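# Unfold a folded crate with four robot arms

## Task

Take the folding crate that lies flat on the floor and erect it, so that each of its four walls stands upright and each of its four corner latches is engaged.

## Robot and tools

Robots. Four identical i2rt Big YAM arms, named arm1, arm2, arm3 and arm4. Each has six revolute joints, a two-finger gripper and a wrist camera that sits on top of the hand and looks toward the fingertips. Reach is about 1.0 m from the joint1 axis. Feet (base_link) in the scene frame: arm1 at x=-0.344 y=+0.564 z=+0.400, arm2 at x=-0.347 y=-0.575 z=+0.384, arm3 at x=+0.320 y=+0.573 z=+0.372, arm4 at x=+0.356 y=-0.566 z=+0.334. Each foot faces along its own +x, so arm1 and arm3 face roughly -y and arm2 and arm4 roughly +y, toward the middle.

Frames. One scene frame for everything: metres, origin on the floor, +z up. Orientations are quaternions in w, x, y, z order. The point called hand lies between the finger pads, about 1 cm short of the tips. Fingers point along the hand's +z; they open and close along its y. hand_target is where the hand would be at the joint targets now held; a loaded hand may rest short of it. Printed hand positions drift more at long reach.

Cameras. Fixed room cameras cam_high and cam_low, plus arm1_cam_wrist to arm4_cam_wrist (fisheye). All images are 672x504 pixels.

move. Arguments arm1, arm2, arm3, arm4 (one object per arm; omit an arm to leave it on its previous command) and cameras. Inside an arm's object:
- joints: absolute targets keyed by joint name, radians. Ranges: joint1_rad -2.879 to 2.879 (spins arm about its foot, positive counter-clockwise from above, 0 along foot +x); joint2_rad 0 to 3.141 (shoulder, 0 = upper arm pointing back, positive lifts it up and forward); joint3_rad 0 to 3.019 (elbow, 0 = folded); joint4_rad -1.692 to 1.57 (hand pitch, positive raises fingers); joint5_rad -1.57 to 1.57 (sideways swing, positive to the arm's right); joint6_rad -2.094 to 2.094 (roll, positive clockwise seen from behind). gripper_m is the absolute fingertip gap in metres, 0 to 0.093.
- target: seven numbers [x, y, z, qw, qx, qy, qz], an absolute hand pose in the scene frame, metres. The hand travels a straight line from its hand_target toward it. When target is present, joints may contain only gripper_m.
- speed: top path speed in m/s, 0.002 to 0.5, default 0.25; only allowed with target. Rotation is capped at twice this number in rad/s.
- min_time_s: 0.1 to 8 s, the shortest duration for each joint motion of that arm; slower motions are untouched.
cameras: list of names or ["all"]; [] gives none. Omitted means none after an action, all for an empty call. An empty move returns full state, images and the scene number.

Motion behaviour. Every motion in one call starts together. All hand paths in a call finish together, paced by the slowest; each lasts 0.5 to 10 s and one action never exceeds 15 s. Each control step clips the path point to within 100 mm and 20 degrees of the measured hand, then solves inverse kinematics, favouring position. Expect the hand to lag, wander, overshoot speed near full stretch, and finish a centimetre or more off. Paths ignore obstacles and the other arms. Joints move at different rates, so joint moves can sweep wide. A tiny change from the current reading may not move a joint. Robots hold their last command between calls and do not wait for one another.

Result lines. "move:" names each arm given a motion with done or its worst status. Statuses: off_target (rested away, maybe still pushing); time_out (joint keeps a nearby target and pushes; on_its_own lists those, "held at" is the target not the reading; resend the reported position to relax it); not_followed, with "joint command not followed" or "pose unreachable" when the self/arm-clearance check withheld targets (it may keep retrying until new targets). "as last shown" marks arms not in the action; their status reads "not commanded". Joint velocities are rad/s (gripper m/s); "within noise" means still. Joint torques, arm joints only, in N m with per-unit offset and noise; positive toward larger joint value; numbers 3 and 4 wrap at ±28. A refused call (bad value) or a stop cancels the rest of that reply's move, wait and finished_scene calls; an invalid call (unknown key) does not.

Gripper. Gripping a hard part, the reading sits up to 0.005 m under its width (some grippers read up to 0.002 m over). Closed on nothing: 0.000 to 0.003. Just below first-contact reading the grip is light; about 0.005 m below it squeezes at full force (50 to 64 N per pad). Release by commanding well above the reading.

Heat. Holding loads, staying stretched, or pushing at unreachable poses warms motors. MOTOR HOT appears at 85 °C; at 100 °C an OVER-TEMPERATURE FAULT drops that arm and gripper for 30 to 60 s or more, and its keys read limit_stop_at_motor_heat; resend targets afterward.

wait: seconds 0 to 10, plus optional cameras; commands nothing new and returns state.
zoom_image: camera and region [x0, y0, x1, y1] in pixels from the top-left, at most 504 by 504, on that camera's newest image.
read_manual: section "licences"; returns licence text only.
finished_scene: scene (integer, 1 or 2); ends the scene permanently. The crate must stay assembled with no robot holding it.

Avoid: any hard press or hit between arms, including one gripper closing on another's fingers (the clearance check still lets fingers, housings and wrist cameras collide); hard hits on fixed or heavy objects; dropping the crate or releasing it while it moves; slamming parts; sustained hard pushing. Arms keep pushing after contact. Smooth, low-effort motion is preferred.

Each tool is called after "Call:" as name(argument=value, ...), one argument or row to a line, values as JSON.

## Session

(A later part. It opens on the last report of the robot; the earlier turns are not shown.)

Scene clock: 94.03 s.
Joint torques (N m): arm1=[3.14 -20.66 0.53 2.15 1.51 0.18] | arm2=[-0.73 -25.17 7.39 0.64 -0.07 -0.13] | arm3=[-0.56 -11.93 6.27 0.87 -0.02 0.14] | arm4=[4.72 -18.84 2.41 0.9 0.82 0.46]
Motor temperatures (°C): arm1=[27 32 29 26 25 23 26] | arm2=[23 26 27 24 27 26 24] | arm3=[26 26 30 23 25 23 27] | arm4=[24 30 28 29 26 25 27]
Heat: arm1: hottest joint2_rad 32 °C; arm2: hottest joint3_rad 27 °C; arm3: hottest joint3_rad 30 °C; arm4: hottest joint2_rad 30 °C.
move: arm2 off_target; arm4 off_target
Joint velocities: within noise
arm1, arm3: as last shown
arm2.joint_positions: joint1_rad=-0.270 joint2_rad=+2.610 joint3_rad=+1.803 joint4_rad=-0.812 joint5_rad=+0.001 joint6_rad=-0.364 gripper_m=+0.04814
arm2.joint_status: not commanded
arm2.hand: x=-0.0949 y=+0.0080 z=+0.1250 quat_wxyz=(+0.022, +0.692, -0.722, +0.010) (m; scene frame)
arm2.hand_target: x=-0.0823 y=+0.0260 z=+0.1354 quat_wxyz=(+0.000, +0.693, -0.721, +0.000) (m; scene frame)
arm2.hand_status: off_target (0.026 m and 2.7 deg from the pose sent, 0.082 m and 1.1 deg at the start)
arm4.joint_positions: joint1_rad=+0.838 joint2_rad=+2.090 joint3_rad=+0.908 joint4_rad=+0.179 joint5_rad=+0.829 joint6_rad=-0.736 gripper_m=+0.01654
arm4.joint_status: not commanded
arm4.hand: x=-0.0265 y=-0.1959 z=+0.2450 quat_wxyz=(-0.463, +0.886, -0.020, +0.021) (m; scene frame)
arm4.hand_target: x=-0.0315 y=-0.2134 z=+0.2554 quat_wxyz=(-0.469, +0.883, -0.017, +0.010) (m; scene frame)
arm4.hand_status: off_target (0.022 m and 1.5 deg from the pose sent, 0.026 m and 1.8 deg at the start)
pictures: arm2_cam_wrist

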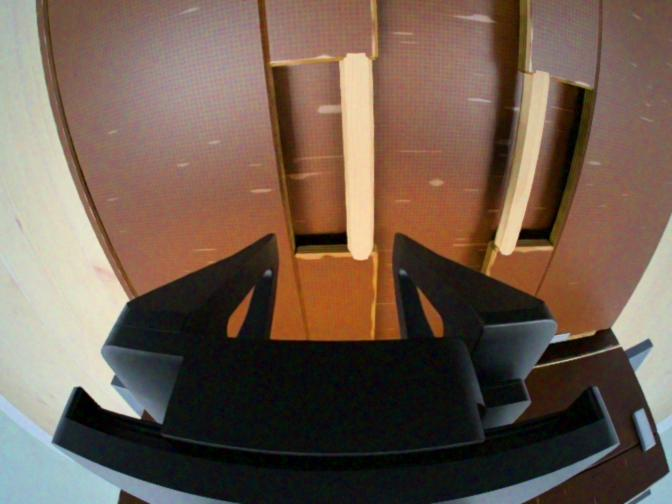

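Call:
move(
  arm2={"target": [-0.0735, 0.026, 0.055, 0, 0.693, -0.721, 0], "speed": 0.12},
  cameras=["arm2_cam_wrist"],
)

Scene clock: 98.50 s.
Joint torques (N m): arm1=[3.66 -20.95 0.49 2.07 1.47 0.2] | arm2=[-1.26 -25.58 7.16 0.57 -0.08 -0.13] | arm3=[-0.15 -12.16 6.22 0.95 -0.04 0.15] | arm4=[4.72 -18.78 2.41 0.91 0.82 0.46]
Motor temperatures (°C): arm1=[27 33 29 26 25 23 26] | arm2=[23 27 27 24 27 26 24] | arm3=[26 26 30 23 25 23 27] | arm4=[24 30 28 29 27 25 27]
Heat: arm1: hottest joint2_rad 33 °C; arm2: hottest joint2_rad 27 °C; arm3: hottest joint3_rad 30 °C; arm4: hottest joint2_rad 30 °C.
move: arm2 off_target
Joint velocities: within noise
arm1, arm3, arm4: as last shown
arm2.joint_positions: joint1_rad=-0.290 joint2_rad=+2.782 joint3_rad=+1.923 joint4_rad=-0.754 joint5_rad=+0.001 joint6_rad=-0.377 gripper_m=+0.04814
arm2.joint_status: not commanded
arm2.hand: x=-0.0815 y=+0.0068 z=+0.0478 quat_wxyz=(+0.019, +0.689, -0.724, +0.008) (m; scene frame)
arm2.hand_target: x=-0.0686 y=+0.0225 z=+0.0555 quat_wxyz=(+0.000, +0.689, -0.724, +0.000) (m; scene frame)
arm2.hand_status: off_target (0.022 m and 2.4 deg from the pose sent, 0.075 m and 2.7 deg at the start)
pictures: arm2_cam_wrist

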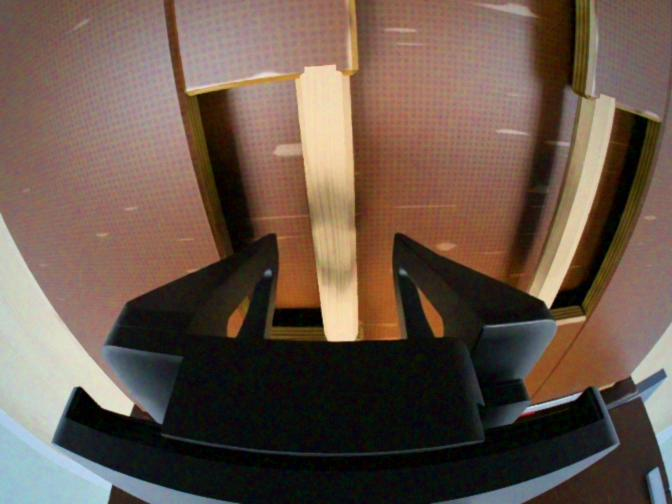

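Call:
move(
  arm2={"target": [-0.0715, 0.0235, 0.0405, 0, 0.689, -0.724, 0], "speed": 0.1},
)

Call:
move(
  arm2={"joints": {"gripper_m": 0.012}},
  cameras=["arm2_cam_wrist"],
)

Scene clock: 101.37 s.
Joint torques (N m): arm1=[2.9 -20.6 0.35 2 1.47 0.19] | arm2=[-0.38 -24.47 7.43 0.62 -0.09 -0.07] | arm3=[-0.97 -11.93 6.28 0.92 -0.01 0.13] | arm4=[4.72 -18.78 2.41 0.88 0.82 0.46]
Motor temperatures (°C): arm1=[27 33 29 26 25 23 26] | arm2=[23 27 27 24 27 26 24] | arm3=[26 26 30 23 25 23 27] | arm4=[24 30 28 29 27 25 27]
Heat: arm1: hottest joint2_rad 33 °C; arm2: hottest joint2_rad 27 °C; arm3: hottest joint3_rad 30 °C; arm4: hottest joint2_rad 30 °C.
move: arm2 off_target
Joint velocities: within noise
arm1, arm3, arm4: as last shown
arm2.joint_positions: joint1_rad=-0.290 joint2_rad=+2.805 joint3_rad=+1.943 joint4_rad=-0.745 joint5_rad=+0.001 joint6_rad=-0.377 gripper_m=+0.04814
arm2.joint_status: not commanded
arm2.hand: x=-0.0806 y=+0.0088 z=+0.0383 quat_wxyz=(+0.016, +0.689, -0.724, +0.007) (m; scene frame)
arm2.hand_target: x=-0.0719 y=+0.0224 z=+0.0401 quat_wxyz=(+0.000, +0.689, -0.724, +0.000) (m; scene frame)
arm2.hand_status: off_target (0.017 m and 2.0 deg from the pose sent, 0.021 m and 2.4 deg at the start)
pictures: none

Scene clock: 102.03 s.
Joint torques (N m): arm1=[3.25 -21.19 0.54 1.99 1.46 0.2] | arm2=[-0.73 -24.82 7.27 0.65 -0.09 0] | arm3=[-0.79 -12.04 6.13 0.81 0.01 0.16] | arm4=[4.72 -18.84 2.41 0.91 0.82 0.46]
Motor temperatures (°C): arm1=[27 33 29 26 25 23 26] | arm2=[23 27 27 24 27 26 24] | arm3=[26 26 30 23 25 23 27] | arm4=[24 30 28 29 27 25 27]
Heat: arm1: hottest joint2_rad 33 °C; arm2: hottest joint2_rad 27 °C; arm3: hottest joint3_rad 30 °C; arm4: hottest joint2_rad 30 °C.
move: arm2 off_target
Joint velocities: within noise
arm1, arm3, arm4: as last shown
arm2.joint_positions: joint1_rad=-0.290 joint2_rad=+2.805 joint3_rad=+1.943 joint4_rad=-0.745 joint5_rad=-0.009 joint6_rad=-0.390 gripper_m=+0.01694
arm2.joint_status: gripper_m off_target (ended at +0.01696, target +0.01200)
arm2.hand: x=-0.0820 y=+0.0094 z=+0.0383 quat_wxyz=(+0.018, +0.694, -0.720, +0.003) (m; scene frame)
arm2.hand_target: x=-0.0731 y=+0.0230 z=+0.0401 quat_wxyz=(+0.002, +0.692, -0.722, -0.004) (m; scene frame)
arm2.hand_status: not commanded
pictures: arm2_cam_wrist

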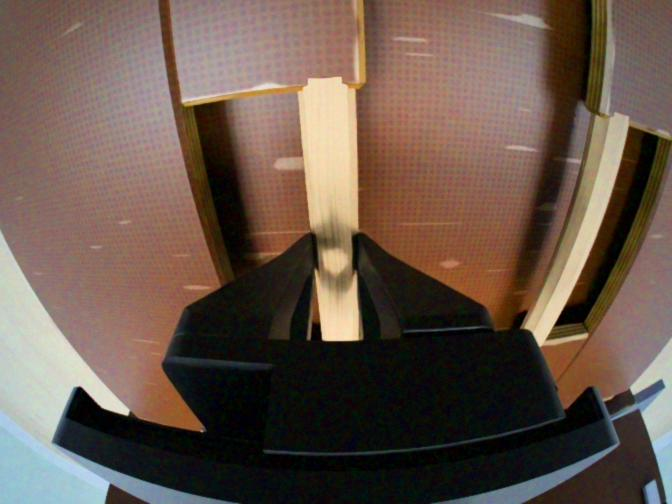

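Call:
move(
  arm2={"target": [-0.085, 0.024, 0.098, -0.0350, 0.6912, -0.7207, 0.0388], "speed": 0.1},
)

Call:
move(
  arm2={"target": [-0.106, 0.025, 0.155, -0.0701, 0.6884, -0.7178, 0.0776], "speed": 0.12},
  cameras=["arm2_cam_wrist"],
)

Scene clock: 109.50 s.
Joint torques (N m): arm1=[3.37 -20.6 0.39 2.03 1.48 0.19] | arm2=[0.97 -29.98 4.11 -0.14 0.14 0.18] | arm3=[-0.91 -12.57 6.24 0.9 -0.01 0.15] | arm4=[4.72 -18.84 2.43 0.91 0.82 0.46]
Motor temperatures (°C): arm1=[27 33 29 26 25 23 26] | arm2=[23 28 27 24 27 26 25] | arm3=[26 26 30 23 25 23 27] | arm4=[24 31 28 29 27 25 27]
Heat: arm1: hottest joint2_rad 33 °C; arm2: hottest joint2_rad 28 °C; arm3: hottest joint3_rad 30 °C; arm4: hottest joint2_rad 31 °C.
move: arm2 off_target
Joint velocities: within noise
arm1, arm3, arm4: as last shown
arm2.joint_positions: joint1_rad=-0.258 joint2_rad=+2.725 joint3_rad=+1.845 joint4_rad=-0.683 joint5_rad=+0.097 joint6_rad=-0.363 gripper_m=+0.01692
arm2.joint_status: not commanded
arm2.hand: x=-0.0843 y=+0.0098 z=+0.0645 quat_wxyz=(-0.023, +0.695, -0.717, +0.043) (m; scene frame)
arm2.hand_target: x=-0.0839 y=+0.0270 z=+0.0971 quat_wxyz=(-0.039, +0.691, -0.720, +0.037) (m; scene frame)
arm2.hand_status: off_target (0.036 m and 1.6 deg from the pose sent, 0.062 m and 7.3 deg at the start)
pictures: none

Scene clock: 110.63 s.
Joint torques (N m): arm1=[3.37 -21.01 0.4 2.11 1.48 0.21] | arm2=[1.26 -30.04 4.22 -0.72 -0.07 0.32] | arm3=[-0.56 -12.63 6.23 0.9 -0.04 0.16] | arm4=[4.66 -18.78 2.41 0.92 0.82 0.46]
Motor temperatures (°C): arm1=[27 33 29 26 25 23 26] | arm2=[23 28 27 24 27 26 25] | arm3=[26 26 30 23 25 23 27] | arm4=[24 31 27 29 27 25 27]
Heat: arm1: hottest joint2_rad 33 °C; arm2: hottest joint2_rad 28 °C; arm3: hottest joint3_rad 30 °C; arm4: hottest joint2_rad 31 °C.
move: arm2 off_target
Joint velocities: within noise
arm1, arm3, arm4: as last shown
arm2.joint_positions: joint1_rad=-0.207 joint2_rad=+2.598 joint3_rad=+1.728 joint4_rad=-0.674 joint5_rad=+0.214 joint6_rad=-0.320 gripper_m=+0.01678
arm2.joint_status: not commanded
arm2.hand: x=-0.0977 y=+0.0094 z=+0.1171 quat_wxyz=(-0.059, +0.694, -0.712, +0.090) (m; scene frame)
arm2.hand_target: x=-0.1034 y=+0.0244 z=+0.1531 quat_wxyz=(-0.071, +0.688, -0.718, +0.081) (m; scene frame)
arm2.hand_status: off_target (0.042 m and 2.1 deg from the pose sent, 0.094 m and 6.7 deg at the start)
pictures: arm2_cam_wrist

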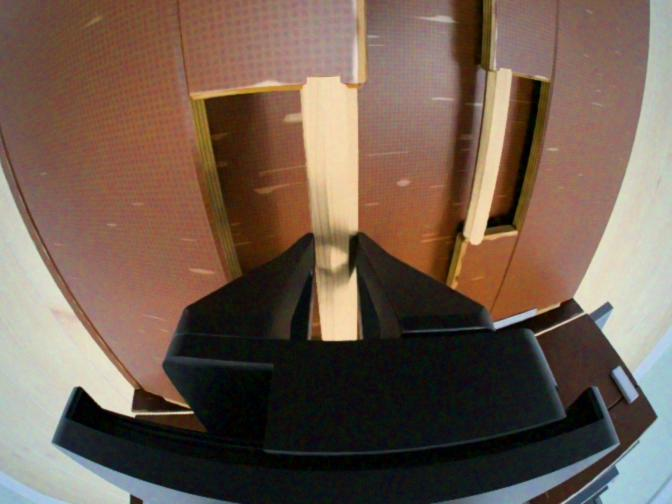

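Call:
move(
  arm2={"target": [-0.144, 0.027, 0.213, -0.1048, 0.6836, -0.7129, 0.1161], "speed": 0.14},
)

Call:
move(
  arm2={"target": [-0.189, 0.029, 0.243, -0.1279, 0.6794, -0.7086, 0.1416], "speed": 0.12},
  arm3={"target": [0.13, 0.07, 0.37, 0, -0.7219, -0.6923, 0], "speed": 0.25},
)

Call:
move(
  arm2={"target": [-0.247, 0.031, 0.266, -0.1508, 0.6744, -0.7034, 0.1670], "speed": 0.12},
  arm3={"target": [0.055, 0.01, 0.24, 0, -0.7219, -0.6923, 0], "speed": 0.25},
  cameras=["arm2_cam_wrist"],
)

Scene clock: 113.73 s.
Joint torques (N m): arm1=[3.25 -20.66 0.58 2.25 1.45 0.18] | arm2=[2.02 -29.45 4.82 -0.66 -0.25 0.39] | arm3=[-0.85 -11.87 6.23 0.83 -0.01 0.12] | arm4=[4.66 -18.78 2.41 0.91 0.82 0.46]
Motor temperatures (°C): arm1=[27 33 29 26 25 23 26] | arm2=[23 28 27 24 27 26 25] | arm3=[26 26 30 23 25 23 27] | arm4=[24 31 27 29 27 25 27]
Heat: arm1: hottest joint2_rad 33 °C; arm2: hottest joint2_rad 28 °C; arm3: hottest joint3_rad 30 °C; arm4: hottest joint2_rad 31 °C.
move: arm2 off_target
Joint velocities: within noise
arm1, arm3, arm4: as last shown
arm2.joint_positions: joint1_rad=-0.129 joint2_rad=+2.470 joint3_rad=+1.633 joint4_rad=-0.711 joint5_rad=+0.320 joint6_rad=-0.243 gripper_m=+0.01622
arm2.joint_status: not commanded
arm2.hand: x=-0.1303 y=+0.0104 z=+0.1744 quat_wxyz=(-0.091, +0.689, -0.707, +0.132) (m; scene frame)
arm2.hand_target: x=-0.1430 y=+0.0280 z=+0.2117 quat_wxyz=(-0.106, +0.684, -0.713, +0.116) (m; scene frame)
arm2.hand_status: off_target (0.044 m and 2.6 deg from the pose sent, 0.108 m and 6.1 deg at the start)
pictures: none

Scene clock: 115.17 s.
Joint torques (N m): arm1=[3.31 -20.31 0.54 2.11 1.47 0.18] | arm2=[3.14 -28.22 5.2 -0.46 -0.55 0.38] | arm3=[-0.38 -13.92 8.92 0.69 -0.05 0.01] | arm4=[4.72 -18.78 2.41 0.9 0.82 0.46]
Motor temperatures (°C): arm1=[27 33 29 26 25 23 26] | arm2=[23 28 27 24 27 26 25] | arm3=[26 26 30 23 25 23 27] | arm4=[24 31 27 29 27 25 27]
Heat: arm1: hottest joint2_rad 33 °C; arm2: hottest joint2_rad 28 °C; arm3: hottest joint3_rad 30 °C; arm4: hottest joint2_rad 31 °C.
move: arm2 off_target; arm3 off_target
Joint velocities: within noise
arm1.joint_positions: joint1_rad=+0.863 joint2_rad=+2.232 joint3_rad=+0.802 joint4_rad=+0.399 joint5_rad=+0.820 joint6_rad=-0.712 gripper_m=+0.01671
arm1.joint_status: not commanded
arm1.hand: x=-0.0098 y=+0.2226 z=+0.2440 quat_wxyz=(+0.026, -0.021, -0.889, +0.457) (m; scene frame)
arm1.hand_target: x=+0.0015 y=+0.2350 z=+0.2573 quat_wxyz=(+0.012, -0.014, -0.883, +0.470) (m; scene frame)
arm1.hand_status: not commanded
arm2.joint_positions: joint1_rad=-0.051 joint2_rad=+2.401 joint3_rad=+1.590 joint4_rad=-0.765 joint5_rad=+0.401 joint6_rad=-0.150 gripper_m=+0.01571
arm2.joint_status: not commanded
arm2.hand: x=-0.1660 y=+0.0106 z=+0.2091 quat_wxyz=(-0.114, +0.680, -0.705, +0.164) (m; scene frame)
arm2.hand_target: x=-0.1885 y=+0.0288 z=+0.2411 quat_wxyz=(-0.127, +0.680, -0.708, +0.142) (m; scene frame)
arm2.hand_status: off_target (0.045 m and 3.1 deg from the pose sent, 0.092 m and 4.6 deg at the start)
arm3.joint_positions: joint1_rad=-0.138 joint2_rad=+1.913 joint3_rad=+1.296 joint4_rad=-0.986 joint5_rad=+0.005 joint6_rad=-0.307 gripper_m=+0.04813
arm3.joint_status: not commanded
arm3.hand: x=+0.1405 y=+0.0897 z=+0.3662 quat_wxyz=(+0.008, -0.723, -0.691, -0.015) (m; scene frame)
arm3.hand_target: x=+0.1318 y=+0.0717 z=+0.3695 quat_wxyz=(+0.000, -0.722, -0.692, -0.001) (m; scene frame)
arm3.hand_status: off_target (0.023 m and 2.0 deg from the pose sent, 0.140 m and 1.1 deg at the start)
arm4: as last shown
pictures: none

Scene clock: 116.77 s.
Joint torques (N m): arm1=[2.96 -20.13 0.39 2.09 1.45 0.2] | arm2=[2.43 -25.76 6.28 0.16 -0.27 0.28] | arm3=[-0.97 -17.03 8.39 0.31 -0.01 -0.04] | arm4=[4.72 -18.84 2.41 0.91 0.82 0.46]
Motor temperatures (°C): arm1=[27 33 29 26 25 23 26] | arm2=[23 28 27 24 27 26 25] | arm3=[26 26 30 23 25 23 27] | arm4=[24 31 27 29 27 25 27]
Heat: arm1: hottest joint2_rad 33 °C; arm2: hottest joint2_rad 28 °C; arm3: hottest joint3_rad 30 °C; arm4: hottest joint2_rad 31 °C.
move: arm2 off_target; arm3 off_target
Joint velocities: within noise
arm1: as last shown
arm2.joint_positions: joint1_rad=+0.069 joint2_rad=+2.340 joint3_rad=+1.573 joint4_rad=-0.872 joint5_rad=+0.467 joint6_rad=-0.016 gripper_m=+0.01301
arm2.joint_status: not commanded
arm2.hand: x=-0.2279 y=+0.0117 z=+0.2459 quat_wxyz=(-0.133, +0.675, -0.699, +0.193) (m; scene frame)
arm2.hand_target: x=-0.2461 y=+0.0297 z=+0.2666 quat_wxyz=(-0.148, +0.675, -0.703, +0.170) (m; scene frame)
arm2.hand_status: off_target (0.034 m and 3.6 deg from the pose sent, 0.101 m and 4.3 deg at the start)
arm3.joint_positions: joint1_rad=-0.219 joint2_rad=+2.283 joint3_rad=+1.575 joint4_rad=-0.868 joint5_rad=+0.005 joint6_rad=-0.389 gripper_m=+0.04813
arm3.joint_status: not commanded
arm3.hand: x=+0.0629 y=+0.0213 z=+0.2469 quat_wxyz=(+0.002, -0.723, -0.691, -0.003) (m; scene frame)
arm3.hand_target: x=+0.0554 y=+0.0117 z=+0.2400 quat_wxyz=(-0.001, -0.722, -0.692, +0.000) (m; scene frame)
arm3.hand_status: off_target (0.015 m and 0.5 deg from the pose sent, 0.172 m and 2.0 deg at the start)
arm4.joint_positions: joint1_rad=+0.838 joint2_rad=+2.090 joint3_rad=+0.908 joint4_rad=+0.179 joint5_rad=+0.829 joint6_rad=-0.736 gripper_m=+0.01654
arm4.joint_status: not commanded
arm4.hand: x=-0.0265 y=-0.1959 z=+0.2450 quat_wxyz=(-0.463, +0.886, -0.020, +0.021) (m; scene frame)
arm4.hand_target: x=-0.0315 y=-0.2134 z=+0.2554 quat_wxyz=(-0.469, +0.883, -0.017, +0.010) (m; scene frame)
arm4.hand_status: not commanded
pictures: arm2_cam_wrist

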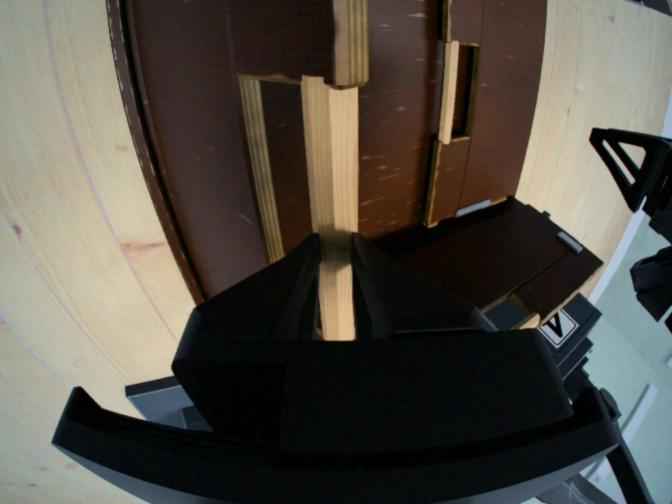

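Call:
move(
  arm2={"target": [-0.268, 0.032, 0.256, -0.1628, 0.6718, -0.7006, 0.1804], "speed": 0.08},
  arm3={"target": [0.035, -0.005, 0.17, 0, -0.7219, -0.6923, 0], "speed": 0.2},
  cameras=["arm3_cam_wrist"],
)

Scene clock: 122.30 s.
Joint torques (N m): arm1=[2.43 -20.54 0.39 2.26 1.44 0.14] | arm2=[3.37 -23.47 6.86 0.66 -0.58 0.32] | arm3=[-2.08 -18.32 8.1 0.44 0.02 -0.05] | arm4=[4.66 -18.78 2.43 0.9 0.82 0.46]
Motor temperatures (°C): arm1=[27 33 28 26 25 23 26] | arm2=[23 28 27 24 27 26 25] | arm3=[26 26 30 23 25 23 27] | arm4=[24 31 27 29 27 25 27]
Heat: arm1: hottest joint2_rad 33 °C; arm2: hottest joint2_rad 28 °C; arm3: hottest joint3_rad 30 °C; arm4: hottest joint2_rad 31 °C.
move: arm2 off_target; arm3 off_target
Joint velocities: within noise
arm1, arm4: as last shown
arm2.joint_positions: joint1_rad=+0.103 joint2_rad=+2.340 joint3_rad=+1.571 joint4_rad=-0.886 joint5_rad=+0.511 joint6_rad=+0.030 gripper_m=+0.01295
arm2.joint_status: not commanded
arm2.hand: x=-0.2411 y=+0.0116 z=+0.2494 quat_wxyz=(-0.150, +0.669, -0.698, +0.208) (m; scene frame)
arm2.hand_target: x=-0.2675 y=+0.0306 z=+0.2560 quat_wxyz=(-0.163, +0.672, -0.700, +0.181) (m; scene frame)
arm2.hand_status: off_target (0.034 m and 3.5 deg from the pose sent, 0.046 m and 3.8 deg at the start)
arm3.joint_positions: joint1_rad=-0.231 joint2_rad=+2.461 joint3_rad=+1.700 joint4_rad=-0.827 joint5_rad=+0.005 joint6_rad=-0.407 gripper_m=+0.04813
arm3.joint_status: not commanded
arm3.hand: x=+0.0467 y=+0.0046 z=+0.1753 quat_wxyz=(+0.004, -0.721, -0.693, -0.008) (m; scene frame)
arm3.hand_target: x=+0.0345 y=-0.0033 z=+0.1702 quat_wxyz=(+0.000, -0.723, -0.691, +0.000) (m; scene frame)
arm3.hand_status: off_target (0.016 m and 1.0 deg from the pose sent, 0.086 m and 0.5 deg at the start)
pictures: arm3_cam_wrist

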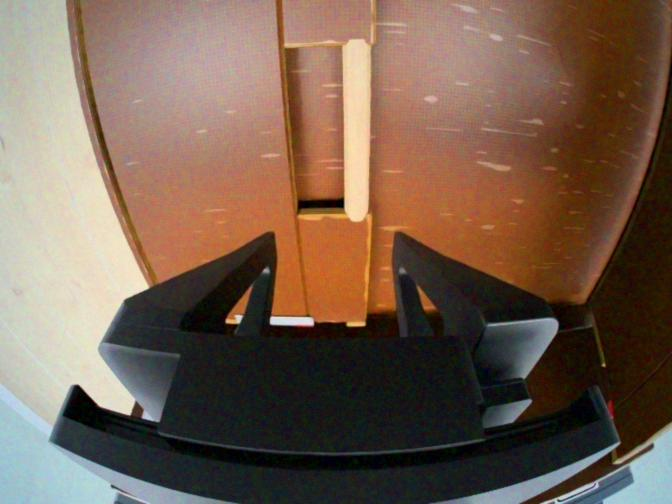

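Call:
move(
  arm2={"target": [-0.262, 0.0306, 0.247, -0.1628, 0.6718, -0.7006, 0.1804], "speed": 0.06, "joints": {"gripper_m": 0.028}},
  arm3={"target": [0.024, -0.007, 0.075, 0, -0.7219, -0.6923, 0], "speed": 0.15},
  cameras=["arm2_cam_wrist", "arm3_cam_wrist"],
)

Scene clock: 134.67 s.
Joint torques (N m): arm1=[2.84 -20.25 0.44 2.14 1.44 0.2] | arm2=[1.49 -22.42 6.72 1.17 -0.11 0.03] | arm3=[-1.44 -18.49 7.46 0.54 0 -0.04] | arm4=[4.72 -18.78 2.43 0.91 0.82 0.46]
Motor temperatures (°C): arm1=[27 33 28 26 25 23 26] | arm2=[23 28 27 24 27 26 25] | arm3=[26 26 30 23 25 23 27] | arm4=[24 32 27 29 28 25 28]
Heat: arm1: hottest joint2_rad 33 °C; arm2: hottest joint2_rad 28 °C; arm3: hottest joint3_rad 30 °C; arm4: hottest joint2_rad 32 °C.
move: arm2 off_target; arm3 off_target
Joint velocities: within noise
arm1, arm4: as last shown
arm2.joint_positions: joint1_rad=+0.115 joint2_rad=+2.340 joint3_rad=+1.573 joint4_rad=-0.878 joint5_rad=+0.499 joint6_rad=+0.045 gripper_m=+0.02791
arm2.joint_status: all done
arm2.hand: x=-0.2501 y=+0.0152 z=+0.2486 quat_wxyz=(-0.152, +0.668, -0.701, +0.198) (m; scene frame)
arm2.hand_target: x=-0.2617 y=+0.0308 z=+0.2476 quat_wxyz=(-0.163, +0.671, -0.700, +0.180) (m; scene frame)
arm2.hand_status: off_target (0.019 m and 2.4 deg from the pose sent, 0.028 m and 3.5 deg at the start)
arm3.joint_positions: joint1_rad=-0.244 joint2_rad=+2.662 joint3_rad=+1.825 joint4_rad=-0.745 joint5_rad=+0.005 joint6_rad=-0.422 gripper_m=+0.04813
arm3.joint_status: not commanded
arm3.hand: x=+0.0354 y=-0.0013 z=+0.0838 quat_wxyz=(+0.003, -0.720, -0.694, -0.006) (m; scene frame)
arm3.hand_target: x=+0.0248 y=-0.0057 z=+0.0747 quat_wxyz=(+0.000, -0.721, -0.693, +0.000) (m; scene frame)
arm3.hand_status: off_target (0.016 m and 0.8 deg from the pose sent, 0.104 m and 1.0 deg at the start)
pictures: arm2_cam_wrist, arm3_cam_wrist

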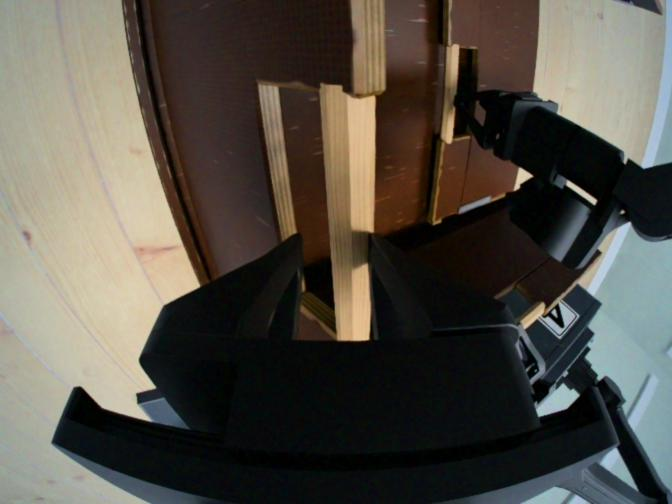

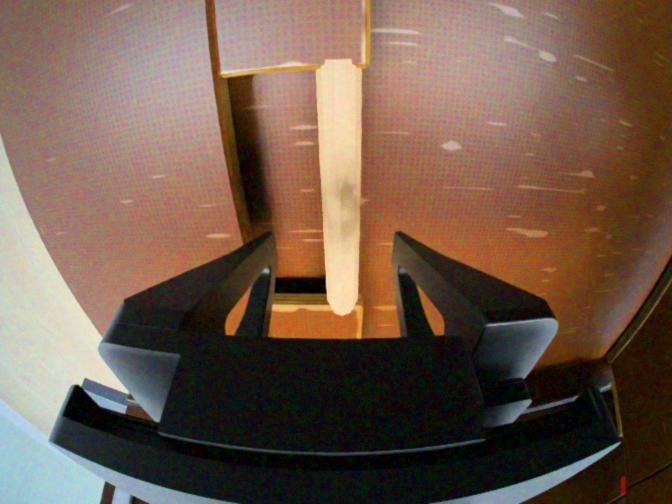

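Call:
move(
  arm2={"joints": {"gripper_m": 0.012}},
  arm3={"target": [0.0215, -0.008, 0.040, 0, -0.7215, -0.6925, 0], "speed": 0.12},
  cameras=["arm3_cam_wrist"],
)

Scene clock: 137.80 s.
Joint torques (N m): arm1=[2.84 -20.78 0.36 2.18 1.51 0.18] | arm2=[2.02 -22.3 6.74 1.18 -0.81 0.04] | arm3=[-1.67 -18.61 7.35 0.58 0.01 -0.05] | arm4=[4.66 -18.78 2.41 0.91 0.82 0.46]
Motor temperatures (°C): arm1=[27 33 28 26 26 23 26] | arm2=[23 28 27 24 27 26 25] | arm3=[26 26 31 23 25 23 27] | arm4=[24 32 27 29 28 25 28]
Heat: arm1: hottest joint2_rad 33 °C; arm2: hottest joint2_rad 28 °C; arm3: hottest joint3_rad 31 °C; arm4: hottest joint2_rad 32 °C.
move: arm2 done; arm3 off_target
Joint velocities: within noise
arm1, arm4: as last shown
arm2.joint_positions: joint1_rad=+0.109 joint2_rad=+2.338 joint3_rad=+1.573 joint4_rad=-0.878 joint5_rad=+0.516 joint6_rad=+0.045 gripper_m=+0.01252
arm2.joint_status: all done
arm2.hand: x=-0.2439 y=+0.0151 z=+0.2509 quat_wxyz=(-0.158, +0.665, -0.701, +0.204) (m; scene frame)
arm2.hand_target: x=-0.2620 y=+0.0309 z=+0.2479 quat_wxyz=(-0.163, +0.671, -0.700, +0.180) (m; scene frame)
arm2.hand_status: not commanded
arm3.joint_positions: joint1_rad=-0.245 joint2_rad=+2.740 joint3_rad=+1.889 joint4_rad=-0.730 joint5_rad=+0.005 joint6_rad=-0.425 gripper_m=+0.04813
arm3.joint_status: not commanded
arm3.hand: x=+0.0328 y=-0.0046 z=+0.0513 quat_wxyz=(+0.003, -0.720, -0.694, -0.005) (m; scene frame)
arm3.hand_target: x=+0.0222 y=-0.0069 z=+0.0404 quat_wxyz=(+0.000, -0.721, -0.693, +0.000) (m; scene frame)
arm3.hand_status: off_target (0.016 m and 0.7 deg from the pose sent, 0.046 m and 0.8 deg at the start)
pictures: arm3_cam_wrist

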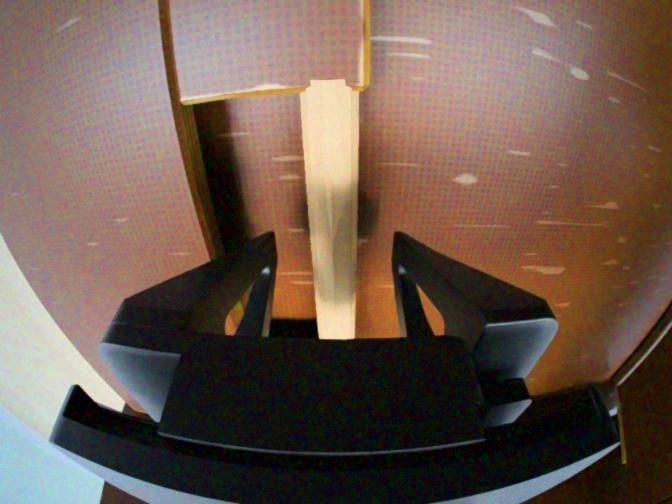

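Call:
move(
  arm2={"target": [-0.260, 0.0306, 0.234, -0.1628, 0.6718, -0.7006, 0.1804], "speed": 0.06, "joints": {"gripper_m": 0.03}},
  arm3={"target": [0.0220, -0.0075, 0.0315, 0, -0.7215, -0.6925, 0], "speed": 0.1},
)

Call:
move(
  arm2={"joints": {"gripper_m": 0.012}},
  arm3={"joints": {"gripper_m": 0.012}},
  cameras=["arm2_cam_wrist", "arm3_cam_wrist"],
)

Scene clock: 143.30 s.
Joint torques (N m): arm1=[3.25 -20.89 0.34 2.02 1.45 0.2] | arm2=[1.03 -22.12 6.86 0.64 0.22 -0.01] | arm3=[-1.67 -18.26 7.43 0.88 0.01 -0.03] | arm4=[4.72 -18.78 2.41 0.91 0.82 0.46]
Motor temperatures (°C): arm1=[27 33 28 26 26 23 26] | arm2=[23 28 27 24 27 26 25] | arm3=[26 27 31 23 25 23 27] | arm4=[24 32 27 29 28 25 28]
Heat: arm1: hottest joint2_rad 33 °C; arm2: hottest joint2_rad 28 °C; arm3: hottest joint3_rad 31 °C; arm4: hottest joint2_rad 32 °C.
move: arm2 off_target; arm3 off_target
Joint velocities: within noise
arm1, arm4: as last shown
arm2.joint_positions: joint1_rad=+0.132 joint2_rad=+2.364 joint3_rad=+1.573 joint4_rad=-0.840 joint5_rad=+0.484 joint6_rad=+0.045 gripper_m=+0.02988
arm2.joint_status: all done
arm2.hand: x=-0.2624 y=+0.0187 z=+0.2327 quat_wxyz=(-0.153, +0.674, -0.698, +0.187) (m; scene frame)
arm2.hand_target: x=-0.2655 y=+0.0309 z=+0.2333 quat_wxyz=(-0.161, +0.674, -0.699, +0.177) (m; scene frame)
arm2.hand_status: off_target (0.012 m and 1.4 deg from the pose sent, 0.028 m and 2.9 deg at the start)
arm3.joint_positions: joint1_rad=-0.245 joint2_rad=+2.751 joint3_rad=+1.898 joint4_rad=-0.727 joint5_rad=+0.005 joint6_rad=-0.425 gripper_m=+0.04813
arm3.joint_status: not commanded
arm3.hand: x=+0.0324 y=-0.0054 z=+0.0468 quat_wxyz=(+0.003, -0.720, -0.694, -0.004) (m; scene frame)
arm3.hand_target: x=+0.0222 y=-0.0072 z=+0.0329 quat_wxyz=(+0.000, -0.721, -0.692, +0.001) (m; scene frame)
arm3.hand_status: off_target (0.019 m and 0.7 deg from the pose sent, 0.023 m and 0.7 deg at the start)
pictures: none

Scene clock: 143.97 s.
Joint torques (N m): arm1=[2.96 -20.72 0.28 2.11 1.46 0.18] | arm2=[0.32 -22.53 6.82 0.62 0.22 -0.01] | arm3=[-1.67 -18.26 7.47 0.77 0.03 0.02] | arm4=[4.72 -18.78 2.41 0.91 0.82 0.46]
Motor temperatures (°C): arm1=[27 33 28 26 26 23 26] | arm2=[23 28 27 24 27 26 25] | arm3=[26 27 31 23 25 23 27] | arm4=[24 32 27 29 28 25 28]
Heat: arm1: hottest joint2_rad 33 °C; arm2: hottest joint2_rad 28 °C; arm3: hottest joint3_rad 31 °C; arm4: hottest joint2_rad 32 °C.
move: arm2 done; arm3 off_target
Joint velocities: within noise
arm1, arm4: as last shown
arm2.joint_positions: joint1_rad=+0.132 joint2_rad=+2.364 joint3_rad=+1.573 joint4_rad=-0.840 joint5_rad=+0.484 joint6_rad=+0.045 gripper_m=+0.01216
arm2.joint_status: all done
arm2.hand: x=-0.2624 y=+0.0187 z=+0.2327 quat_wxyz=(-0.153, +0.674, -0.698, +0.187) (m; scene frame)
arm2.hand_target: x=-0.2655 y=+0.0309 z=+0.2333 quat_wxyz=(-0.161, +0.674, -0.699, +0.177) (m; scene frame)
arm2.hand_status: not commanded
arm3.joint_positions: joint1_rad=-0.244 joint2_rad=+2.751 joint3_rad=+1.900 joint4_rad=-0.727 joint5_rad=+0.003 joint6_rad=-0.438 gripper_m=+0.01670
arm3.joint_status: gripper_m off_target (ended at +0.01674, target +0.01200)
arm3.hand: x=+0.0332 y=-0.0067 z=+0.0472 quat_wxyz=(+0.002, -0.715, -0.699, -0.004) (m; scene frame)
arm3.hand_target: x=+0.0231 y=-0.0082 z=+0.0331 quat_wxyz=(-0.001, -0.718, -0.696, +0.001) (m; scene frame)
arm3.hand_status: not commanded
pictures: arm2_cam_wrist, arm3_cam_wrist

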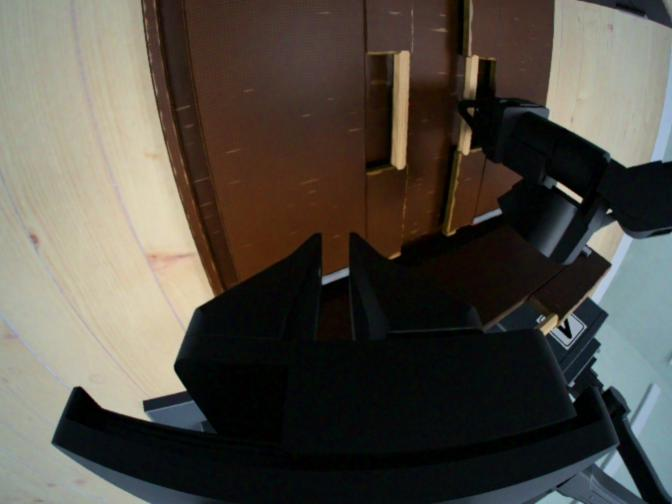

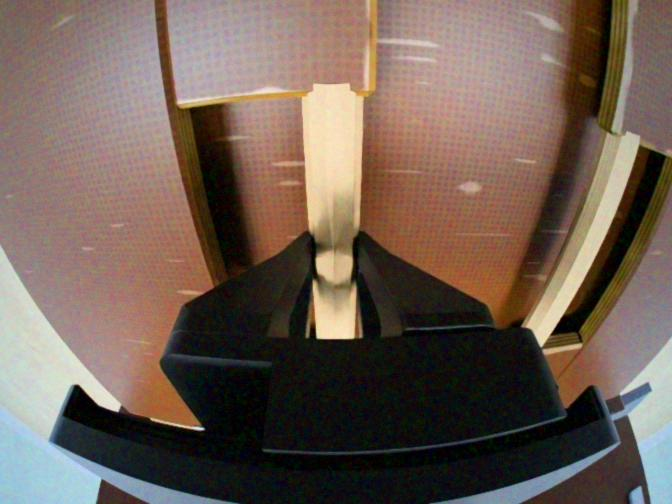

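Call:
move(
  arm3={"target": [0.0230, -0.008, 0.0265, 0, -0.718, -0.696, 0], "speed": 0.1, "joints": {"gripper_m": 0.032}},
  arm2={"target": [-0.225, 0.026, 0.300, -0.09, 0.686, -0.713, 0.10], "speed": 0.15, "joints": {"gripper_m": 0.048}},
)

Call:
move(
  arm3={"joints": {"gripper_m": 0.012}},
  cameras=["arm3_cam_wrist", "cam_high"],
)

Scene clock: 155.67 s.
Joint torques (N m): arm1=[2.84 -20.95 0.46 1.98 1.47 0.19] | arm2=[0.44 -25.11 6.45 -0.08 0.06 -0.1] | arm3=[-1.14 -18.49 7.27 0.81 0.07 0.04] | arm4=[4.72 -18.78 2.41 0.91 0.82 0.46]
Motor temperatures (°C): arm1=[27 33 28 26 26 23 26] | arm2=[23 29 27 24 27 26 25] | arm3=[26 27 32 23 25 23 27] | arm4=[24 32 26 29 28 25 28]
Heat: arm1: hottest joint2_rad 33 °C; arm2: hottest joint2_rad 29 °C; arm3: hottest joint3_rad 32 °C; arm4: hottest joint2_rad 32 °C.
move: arm2 off_target; arm3 off_target
Joint velocities: within noise
arm1, arm4: as last shown
arm2.joint_positions: joint1_rad=+0.011 joint2_rad=+2.251 joint3_rad=+1.553 joint4_rad=-0.889 joint5_rad=+0.271 joint6_rad=-0.078 gripper_m=+0.04786
arm2.joint_status: all done
arm2.hand: x=-0.2245 y=+0.0159 z=+0.2796 quat_wxyz=(-0.080, +0.684, -0.717, +0.110) (m; scene frame)
arm2.hand_target: x=-0.2251 y=+0.0257 z=+0.2987 quat_wxyz=(-0.089, +0.687, -0.714, +0.100) (m; scene frame)
arm2.hand_status: off_target (0.023 m and 1.7 deg from the pose sent, 0.077 m and 12.5 deg at the start)
arm3.joint_positions: joint1_rad=-0.245 joint2_rad=+2.765 joint3_rad=+1.908 joint4_rad=-0.725 joint5_rad=+0.005 joint6_rad=-0.433 gripper_m=+0.03190
arm3.joint_status: all done
arm3.hand: x=+0.0329 y=-0.0045 z=+0.0405 quat_wxyz=(+0.003, -0.717, -0.697, -0.006) (m; scene frame)
arm3.hand_target: x=+0.0230 y=-0.0056 z=+0.0262 quat_wxyz=(+0.001, -0.720, -0.694, -0.001) (m; scene frame)
arm3.hand_status: off_target (0.017 m and 0.8 deg from the pose sent, 0.023 m and 0.7 deg at the start)
pictures: none

Scene clock: 156.23 s.
Joint torques (N m): arm1=[3.14 -20.78 0.32 2.19 1.49 0.2] | arm2=[0.5 -25 6.46 -0.05 0.08 -0.1] | arm3=[-1.9 -18.14 7.41 0.72 0.03 0.09] | arm4=[4.72 -18.78 2.41 0.91 0.82 0.46]
Motor temperatures (°C): arm1=[27 33 28 26 26 23 26] | arm2=[23 29 27 24 27 26 25] | arm3=[26 27 32 23 25 23 27] | arm4=[24 32 26 29 28 25 28]
Heat: arm1: hottest joint2_rad 33 °C; arm2: hottest joint2_rad 29 °C; arm3: hottest joint3_rad 32 °C; arm4: hottest joint2_rad 32 °C.
move: arm3 off_target
Joint velocities: within noise
arm1.joint_positions: joint1_rad=+0.863 joint2_rad=+2.232 joint3_rad=+0.802 joint4_rad=+0.399 joint5_rad=+0.820 joint6_rad=-0.712 gripper_m=+0.01671
arm1.joint_status: not commanded
arm1.hand: x=-0.0098 y=+0.2226 z=+0.2440 quat_wxyz=(+0.026, -0.021, -0.889, +0.457) (m; scene frame)
arm1.hand_target: x=+0.0015 y=+0.2350 z=+0.2573 quat_wxyz=(+0.012, -0.014, -0.883, +0.470) (m; scene frame)
arm1.hand_status: not commanded
arm2.joint_positions: joint1_rad=+0.011 joint2_rad=+2.251 joint3_rad=+1.553 joint4_rad=-0.889 joint5_rad=+0.269 joint6_rad=-0.078 gripper_m=+0.04786
arm2.joint_status: not commanded
arm2.hand: x=-0.2248 y=+0.0159 z=+0.2795 quat_wxyz=(-0.079, +0.684, -0.717, +0.109) (m; scene frame)
arm2.hand_target: x=-0.2253 y=+0.0257 z=+0.2987 quat_wxyz=(-0.089, +0.687, -0.714, +0.099) (m; scene frame)
arm2.hand_status: not commanded
arm3.joint_positions: joint1_rad=-0.245 joint2_rad=+2.765 joint3_rad=+1.908 joint4_rad=-0.725 joint5_rad=+0.005 joint6_rad=-0.442 gripper_m=+0.01697
arm3.joint_status: gripper_m off_target (ended at +0.01700, target +0.01200)
arm3.hand: x=+0.0329 y=-0.0045 z=+0.0405 quat_wxyz=(+0.003, -0.714, -0.700, -0.006) (m; scene frame)
arm3.hand_target: x=+0.0230 y=-0.0056 z=+0.0262 quat_wxyz=(+0.001, -0.719, -0.695, -0.001) (m; scene frame)
arm3.hand_status: not commanded
arm4: as last shown
pictures: arm3_cam_wrist, cam_high

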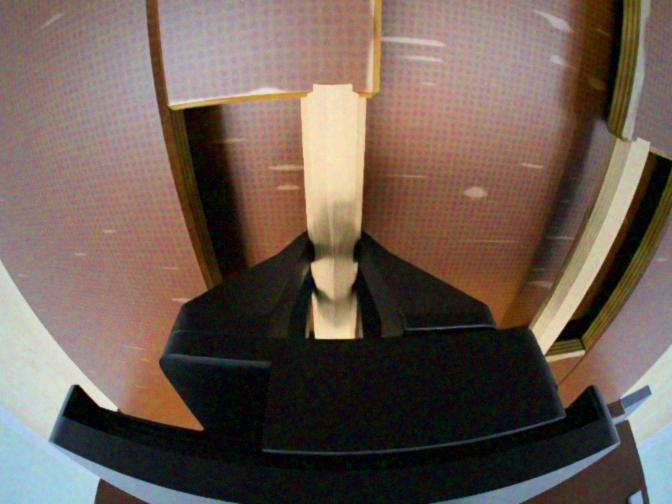

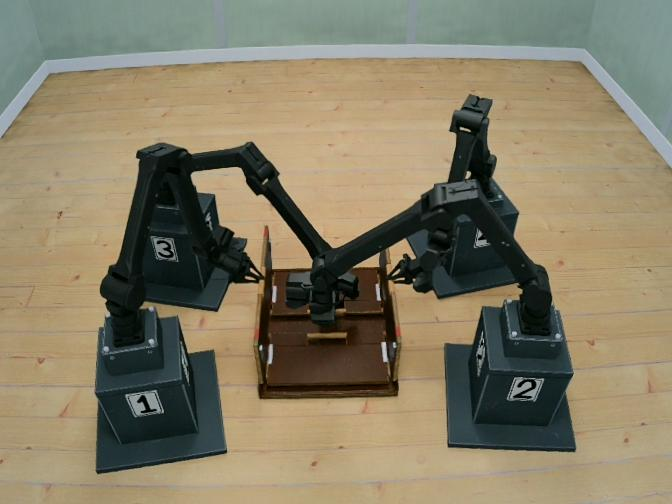

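Call:
move(
  arm3={"target": [0.036, -0.007, 0.108, 0.0386, -0.7212, -0.6906, 0.0354], "speed": 0.1},
)

Call:
move(
  arm3={"target": [0.060, -0.008, 0.164, 0.0769, -0.7183, -0.6878, 0.0709], "speed": 0.12},
)

Scene clock: 160.17 s.
Joint torques (N m): arm1=[3.25 -21.07 0.53 2 1.44 0.2] | arm2=[0.03 -25.05 6.48 -0.06 0.07 -0.11] | arm3=[0.09 -24.47 3.19 -0.39 -0.1 0.26] | arm4=[4.72 -18.78 2.41 0.9 0.81 0.45]
Motor temperatures (°C): arm1=[27 33 28 26 26 23 26] | arm2=[23 29 27 24 27 26 25] | arm3=[26 27 31 23 25 23 27] | arm4=[24 32 26 29 28 25 28]
Heat: arm1: hottest joint2_rad 33 °C; arm2: hottest joint2_rad 29 °C; arm3: hottest joint3_rad 31 °C; arm4: hottest joint2_rad 32 °C.
move: arm3 off_target
Joint velocities: within noise
arm1: as last shown
arm2.joint_positions: joint1_rad=+0.006 joint2_rad=+2.251 joint3_rad=+1.553 joint4_rad=-0.889 joint5_rad=+0.269 joint6_rad=-0.078 gripper_m=+0.04786
arm2.joint_status: not commanded
arm2.hand: x=-0.2220 y=+0.0154 z=+0.2795 quat_wxyz=(-0.079, +0.683, -0.718, +0.109) (m; scene frame)
arm2.hand_target: x=-0.2225 y=+0.0251 z=+0.2987 quat_wxyz=(-0.089, +0.685, -0.716, +0.099) (m; scene frame)
arm2.hand_status: not commanded
arm3.joint_positions: joint1_rad=-0.212 joint2_rad=+2.656 joint3_rad=+1.786 joint4_rad=-0.667 joint5_rad=+0.108 joint6_rad=-0.409 gripper_m=+0.01697
arm3.joint_status: not commanded
arm3.hand: x=+0.0373 y=-0.0041 z=+0.0791 quat_wxyz=(+0.043, -0.713, -0.699, +0.034) (m; scene frame)
arm3.hand_target: x=+0.0409 y=-0.0123 z=+0.1064 quat_wxyz=(+0.037, -0.718, -0.694, +0.039) (m; scene frame)
arm3.hand_status: off_target (0.029 m and 1.4 deg from the pose sent, 0.068 m and 6.4 deg at the start)
arm4.joint_positions: joint1_rad=+0.838 joint2_rad=+2.090 joint3_rad=+0.908 joint4_rad=+0.179 joint5_rad=+0.829 joint6_rad=-0.736 gripper_m=+0.01654
arm4.joint_status: not commanded
arm4.hand: x=-0.0265 y=-0.1959 z=+0.2450 quat_wxyz=(-0.463, +0.886, -0.020, +0.021) (m; scene frame)
arm4.hand_target: x=-0.0315 y=-0.2134 z=+0.2554 quat_wxyz=(-0.469, +0.883, -0.017, +0.010) (m; scene frame)
arm4.hand_status: not commanded
pictures: none

Scene clock: 161.30 s.
Joint torques (N m): arm1=[3.55 -21.01 0.44 2.21 1.45 0.19] | arm2=[0.09 -25.11 6.46 -0.08 0.08 -0.11] | arm3=[0.09 -23.94 3.58 -0.79 0.13 0.41] | arm4=[4.72 -18.84 2.41 0.91 0.82 0.46]
Motor temperatures (°C): arm1=[27 33 28 26 26 23 26] | arm2=[23 29 27 24 27 26 25] | arm3=[26 27 31 23 25 23 28] | arm4=[24 32 26 29 28 25 28]
Heat: arm1: hottest joint2_rad 33 °C; arm2: hottest joint2_rad 29 °C; arm3: hottest joint3_rad 31 °C; arm4: hottest joint2_rad 32 °C.
move: arm3 off_target
Joint velocities: within noise
arm1, arm2, arm4: as last shown
arm3.joint_positions: joint1_rad=-0.161 joint2_rad=+2.518 joint3_rad=+1.667 joint4_rad=-0.659 joint5_rad=+0.204 joint6_rad=-0.359 gripper_m=+0.01669
arm3.joint_status: not commanded
arm3.hand: x=+0.0542 y=-0.0042 z=+0.1360 quat_wxyz=(+0.080, -0.711, -0.695, +0.068) (m; scene frame)
arm3.hand_target: x=+0.0582 y=-0.0092 z=+0.1639 quat_wxyz=(+0.077, -0.718, -0.688, +0.072) (m; scene frame)
arm3.hand_status: off_target (0.029 m and 1.3 deg from the pose sent, 0.088 m and 5.9 deg at the start)
pictures: none

Call:
move(
  arm3={"target": [0.101, -0.009, 0.216, 0.1150, -0.7133, -0.6831, 0.1059], "speed": 0.14},
)

Call:
move(
  arm3={"target": [0.157, -0.010, 0.259, 0.1403, -0.7089, -0.6790, 0.1292], "speed": 0.12},
)

Scene clock: 164.33 s.
Joint torques (N m): arm1=[3.19 -20.54 0.51 2.15 1.48 0.19] | arm2=[0.09 -25.11 6.45 -0.06 0.08 -0.11] | arm3=[0.21 -23.3 3.84 -1.05 0 0.42] | arm4=[4.72 -18.84 2.41 0.9 0.82 0.46]
Motor temperatures (°C): arm1=[27 33 28 26 26 23 27] | arm2=[23 29 27 24 27 26 25] | arm3=[26 28 31 23 25 23 28] | arm4=[24 32 26 29 28 25 28]
Heat: arm1: hottest joint2_rad 33 °C; arm2: hottest joint2_rad 29 °C; arm3: hottest joint3_rad 31 °C; arm4: hottest joint2_rad 32 °C.
move: arm3 off_target
Joint velocities: within noise
arm1, arm2, arm4: as last shown
arm3.joint_positions: joint1_rad=-0.080 joint2_rad=+2.401 joint3_rad=+1.570 joint4_rad=-0.676 joint5_rad=+0.319 joint6_rad=-0.278 gripper_m=+0.01636
arm3.joint_status: not commanded
arm3.hand: x=+0.0879 y=-0.0035 z=+0.1856 quat_wxyz=(+0.124, -0.707, -0.688, +0.102) (m; scene frame)
arm3.hand_target: x=+0.0966 y=-0.0077 z=+0.2139 quat_wxyz=(+0.116, -0.715, -0.681, +0.106) (m; scene frame)
arm3.hand_status: off_target (0.034 m and 1.4 deg from the pose sent, 0.093 m and 6.1 deg at the start)
pictures: none

Scene clock: 165.63 s.
Joint torques (N m): arm1=[3.37 -21.66 0.54 2.1 1.46 0.21] | arm2=[0.09 -25.05 6.46 -0.08 0.07 -0.1] | arm3=[1.32 -23.12 4.11 -1.33 -0.25 0.42] | arm4=[4.72 -18.78 2.41 0.9 0.82 0.46]
Motor temperatures (°C): arm1=[27 33 28 26 26 23 27] | arm2=[23 29 27 24 27 26 25] | arm3=[26 28 31 23 25 23 28] | arm4=[24 32 26 29 28 25 28]
Heat: arm1: hottest joint2_rad 33 °C; arm2: hottest joint2_rad 29 °C; arm3: hottest joint3_rad 31 °C; arm4: hottest joint2_rad 32 °C.
move: arm3 off_target
Joint velocities: within noise
arm1, arm2, arm4: as last shown
arm3.joint_positions: joint1_rad=+0.020 joint2_rad=+2.314 joint3_rad=+1.515 joint4_rad=-0.741 joint5_rad=+0.402 joint6_rad=-0.163 gripper_m=+0.01637
arm3.joint_status: not commanded
arm3.hand: x=+0.1366 y=-0.0034 z=+0.2266 quat_wxyz=(+0.154, -0.706, -0.679, +0.125) (m; scene frame)
arm3.hand_target: x=+0.1535 y=-0.0097 z=+0.2574 quat_wxyz=(+0.141, -0.710, -0.677, +0.129) (m; scene frame)
arm3.hand_status: off_target (0.039 m and 1.7 deg from the pose sent, 0.101 m and 3.8 deg at the start)
pictures: none

Call:
move(
  arm3={"target": [0.213, -0.012, 0.279, 0.1592, -0.7051, -0.6753, 0.1465], "speed": 0.12},
  arm2={"target": [-0.105, 0.025, 0.22, 0, 0.691, -0.723, 0], "speed": 0.2},
)

Call:
move(
  arm3={"target": [0.252, -0.013, 0.281, 0.1718, -0.7022, -0.6725, 0.1581], "speed": 0.1},
  arm2={"target": [-0.077, 0.025, 0.135, 0, 0.691, -0.723, 0], "speed": 0.2},
  cameras=["arm2_cam_wrist", "arm3_cam_wrist"],
)

Scene clock: 168.97 s.
Joint torques (N m): arm1=[3.96 -20.84 0.58 2.21 1.45 0.16] | arm2=[0.38 -23.88 8.12 -0.05 -0.13 -0.13] | arm3=[2.08 -22.71 4.83 -0.79 -0.31 0.37] | arm4=[4.72 -18.78 2.43 0.9 0.82 0.46]
Motor temperatures (°C): arm1=[27 33 28 26 26 23 27] | arm2=[23 29 27 24 27 26 25] | arm3=[26 28 31 23 25 23 28] | arm4=[24 32 26 29 28 25 28]
Heat: arm1: hottest joint2_rad 33 °C; arm2: hottest joint2_rad 29 °C; arm3: hottest joint3_rad 31 °C; arm4: hottest joint2_rad 32 °C.
move: arm2 off_target; arm3 off_target
Joint velocities: within noise
arm1, arm4: as last shown
arm2.joint_positions: joint1_rad=-0.244 joint2_rad=+2.418 joint3_rad=+1.691 joint4_rad=-0.866 joint5_rad=+0.007 joint6_rad=-0.318 gripper_m=+0.04787
arm2.joint_status: not commanded
arm2.hand: x=-0.1109 y=+0.0098 z=+0.2130 quat_wxyz=(+0.008, +0.685, -0.729, +0.008) (m; scene frame)
arm2.hand_target: x=-0.1102 y=+0.0258 z=+0.2207 quat_wxyz=(-0.002, +0.691, -0.723, +0.002) (m; scene frame)
arm2.hand_status: off_target (0.018 m and 1.6 deg from the pose sent, 0.132 m and 15.5 deg at the start)
arm3.joint_positions: joint1_rad=+0.124 joint2_rad=+2.274 joint3_rad=+1.504 joint4_rad=-0.825 joint5_rad=+0.459 joint6_rad=-0.040 gripper_m=+0.01638
arm3.joint_status: not commanded
arm3.hand: x=+0.1900 y=-0.0042 z=+0.2507 quat_wxyz=(+0.178, -0.704, -0.673, +0.140) (m; scene frame)
arm3.hand_target: x=+0.2127 y=-0.0130 z=+0.2776 quat_wxyz=(+0.159, -0.705, -0.676, +0.147) (m; scene frame)
arm3.hand_status: off_target (0.037 m and 2.3 deg from the pose sent, 0.093 m and 2.5 deg at the start)
pictures: none

Scene clock: 170.40 s.
Joint torques (N m): arm1=[3.19 -20.42 0.49 2.15 1.47 0.2] | arm2=[-0.26 -25.47 7.36 0.47 -0.15 -0.13] | arm3=[3.66 -21.48 5.46 -0.98 -0.42 0.43] | arm4=[4.66 -18.78 2.41 0.91 0.81 0.46]
Motor temperatures (°C): arm1=[27 33 28 26 26 23 27] | arm2=[23 29 27 24 27 26 25] | arm3=[26 28 31 23 25 23 28] | arm4=[24 32 26 29 28 25 28]
Heat: arm1: hottest joint2_rad 33 °C; arm2: hottest joint2_rad 29 °C; arm3: hottest joint3_rad 31 °C; arm4: hottest joint2_rad 32 °C.
move: arm2 off_target; arm3 off_target
Joint velocities: within noise
arm1, arm4: as last shown
arm2.joint_positions: joint1_rad=-0.290 joint2_rad=+2.614 joint3_rad=+1.805 joint4_rad=-0.808 joint5_rad=+0.001 joint6_rad=-0.367 gripper_m=+0.04787
arm2.joint_status: not commanded
arm2.hand: x=-0.0832 y=+0.0030 z=+0.1225 quat_wxyz=(+0.021, +0.686, -0.727, +0.009) (m; scene frame)
arm2.hand_target: x=-0.0744 y=+0.0229 z=+0.1352 quat_wxyz=(+0.000, +0.689, -0.725, -0.001) (m; scene frame)
arm2.hand_status: off_target (0.026 m and 2.7 deg from the pose sent, 0.086 m and 1.6 deg at the start)
arm3.joint_positions: joint1_rad=+0.183 joint2_rad=+2.268 joint3_rad=+1.504 joint4_rad=-0.862 joint5_rad=+0.497 joint6_rad=+0.033 gripper_m=+0.01639
arm3.joint_status: not commanded
arm3.hand: x=+0.2182 y=-0.0039 z=+0.2577 quat_wxyz=(+0.192, -0.703, -0.667, +0.154) (m; scene frame)
arm3.hand_target: x=+0.2502 y=-0.0128 z=+0.2802 quat_wxyz=(+0.172, -0.702, -0.673, +0.158) (m; scene frame)
arm3.hand_status: off_target (0.042 m and 2.4 deg from the pose sent, 0.070 m and 2.2 deg at the start)
pictures: arm2_cam_wrist, arm3_cam_wrist

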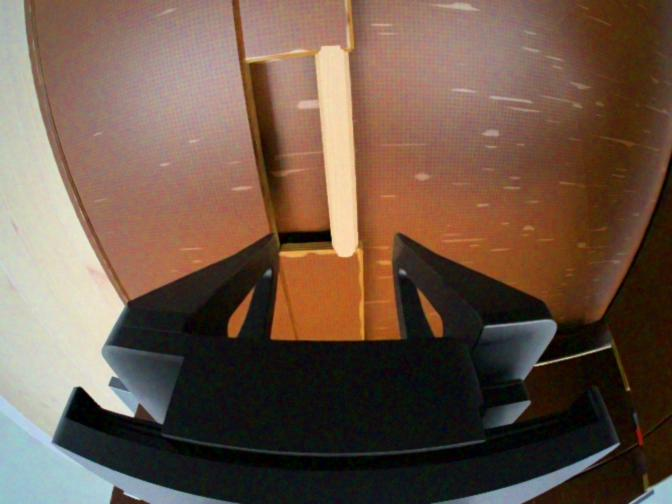

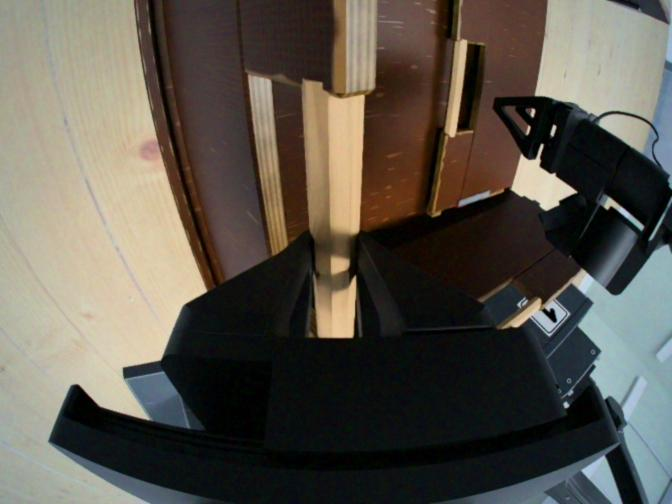

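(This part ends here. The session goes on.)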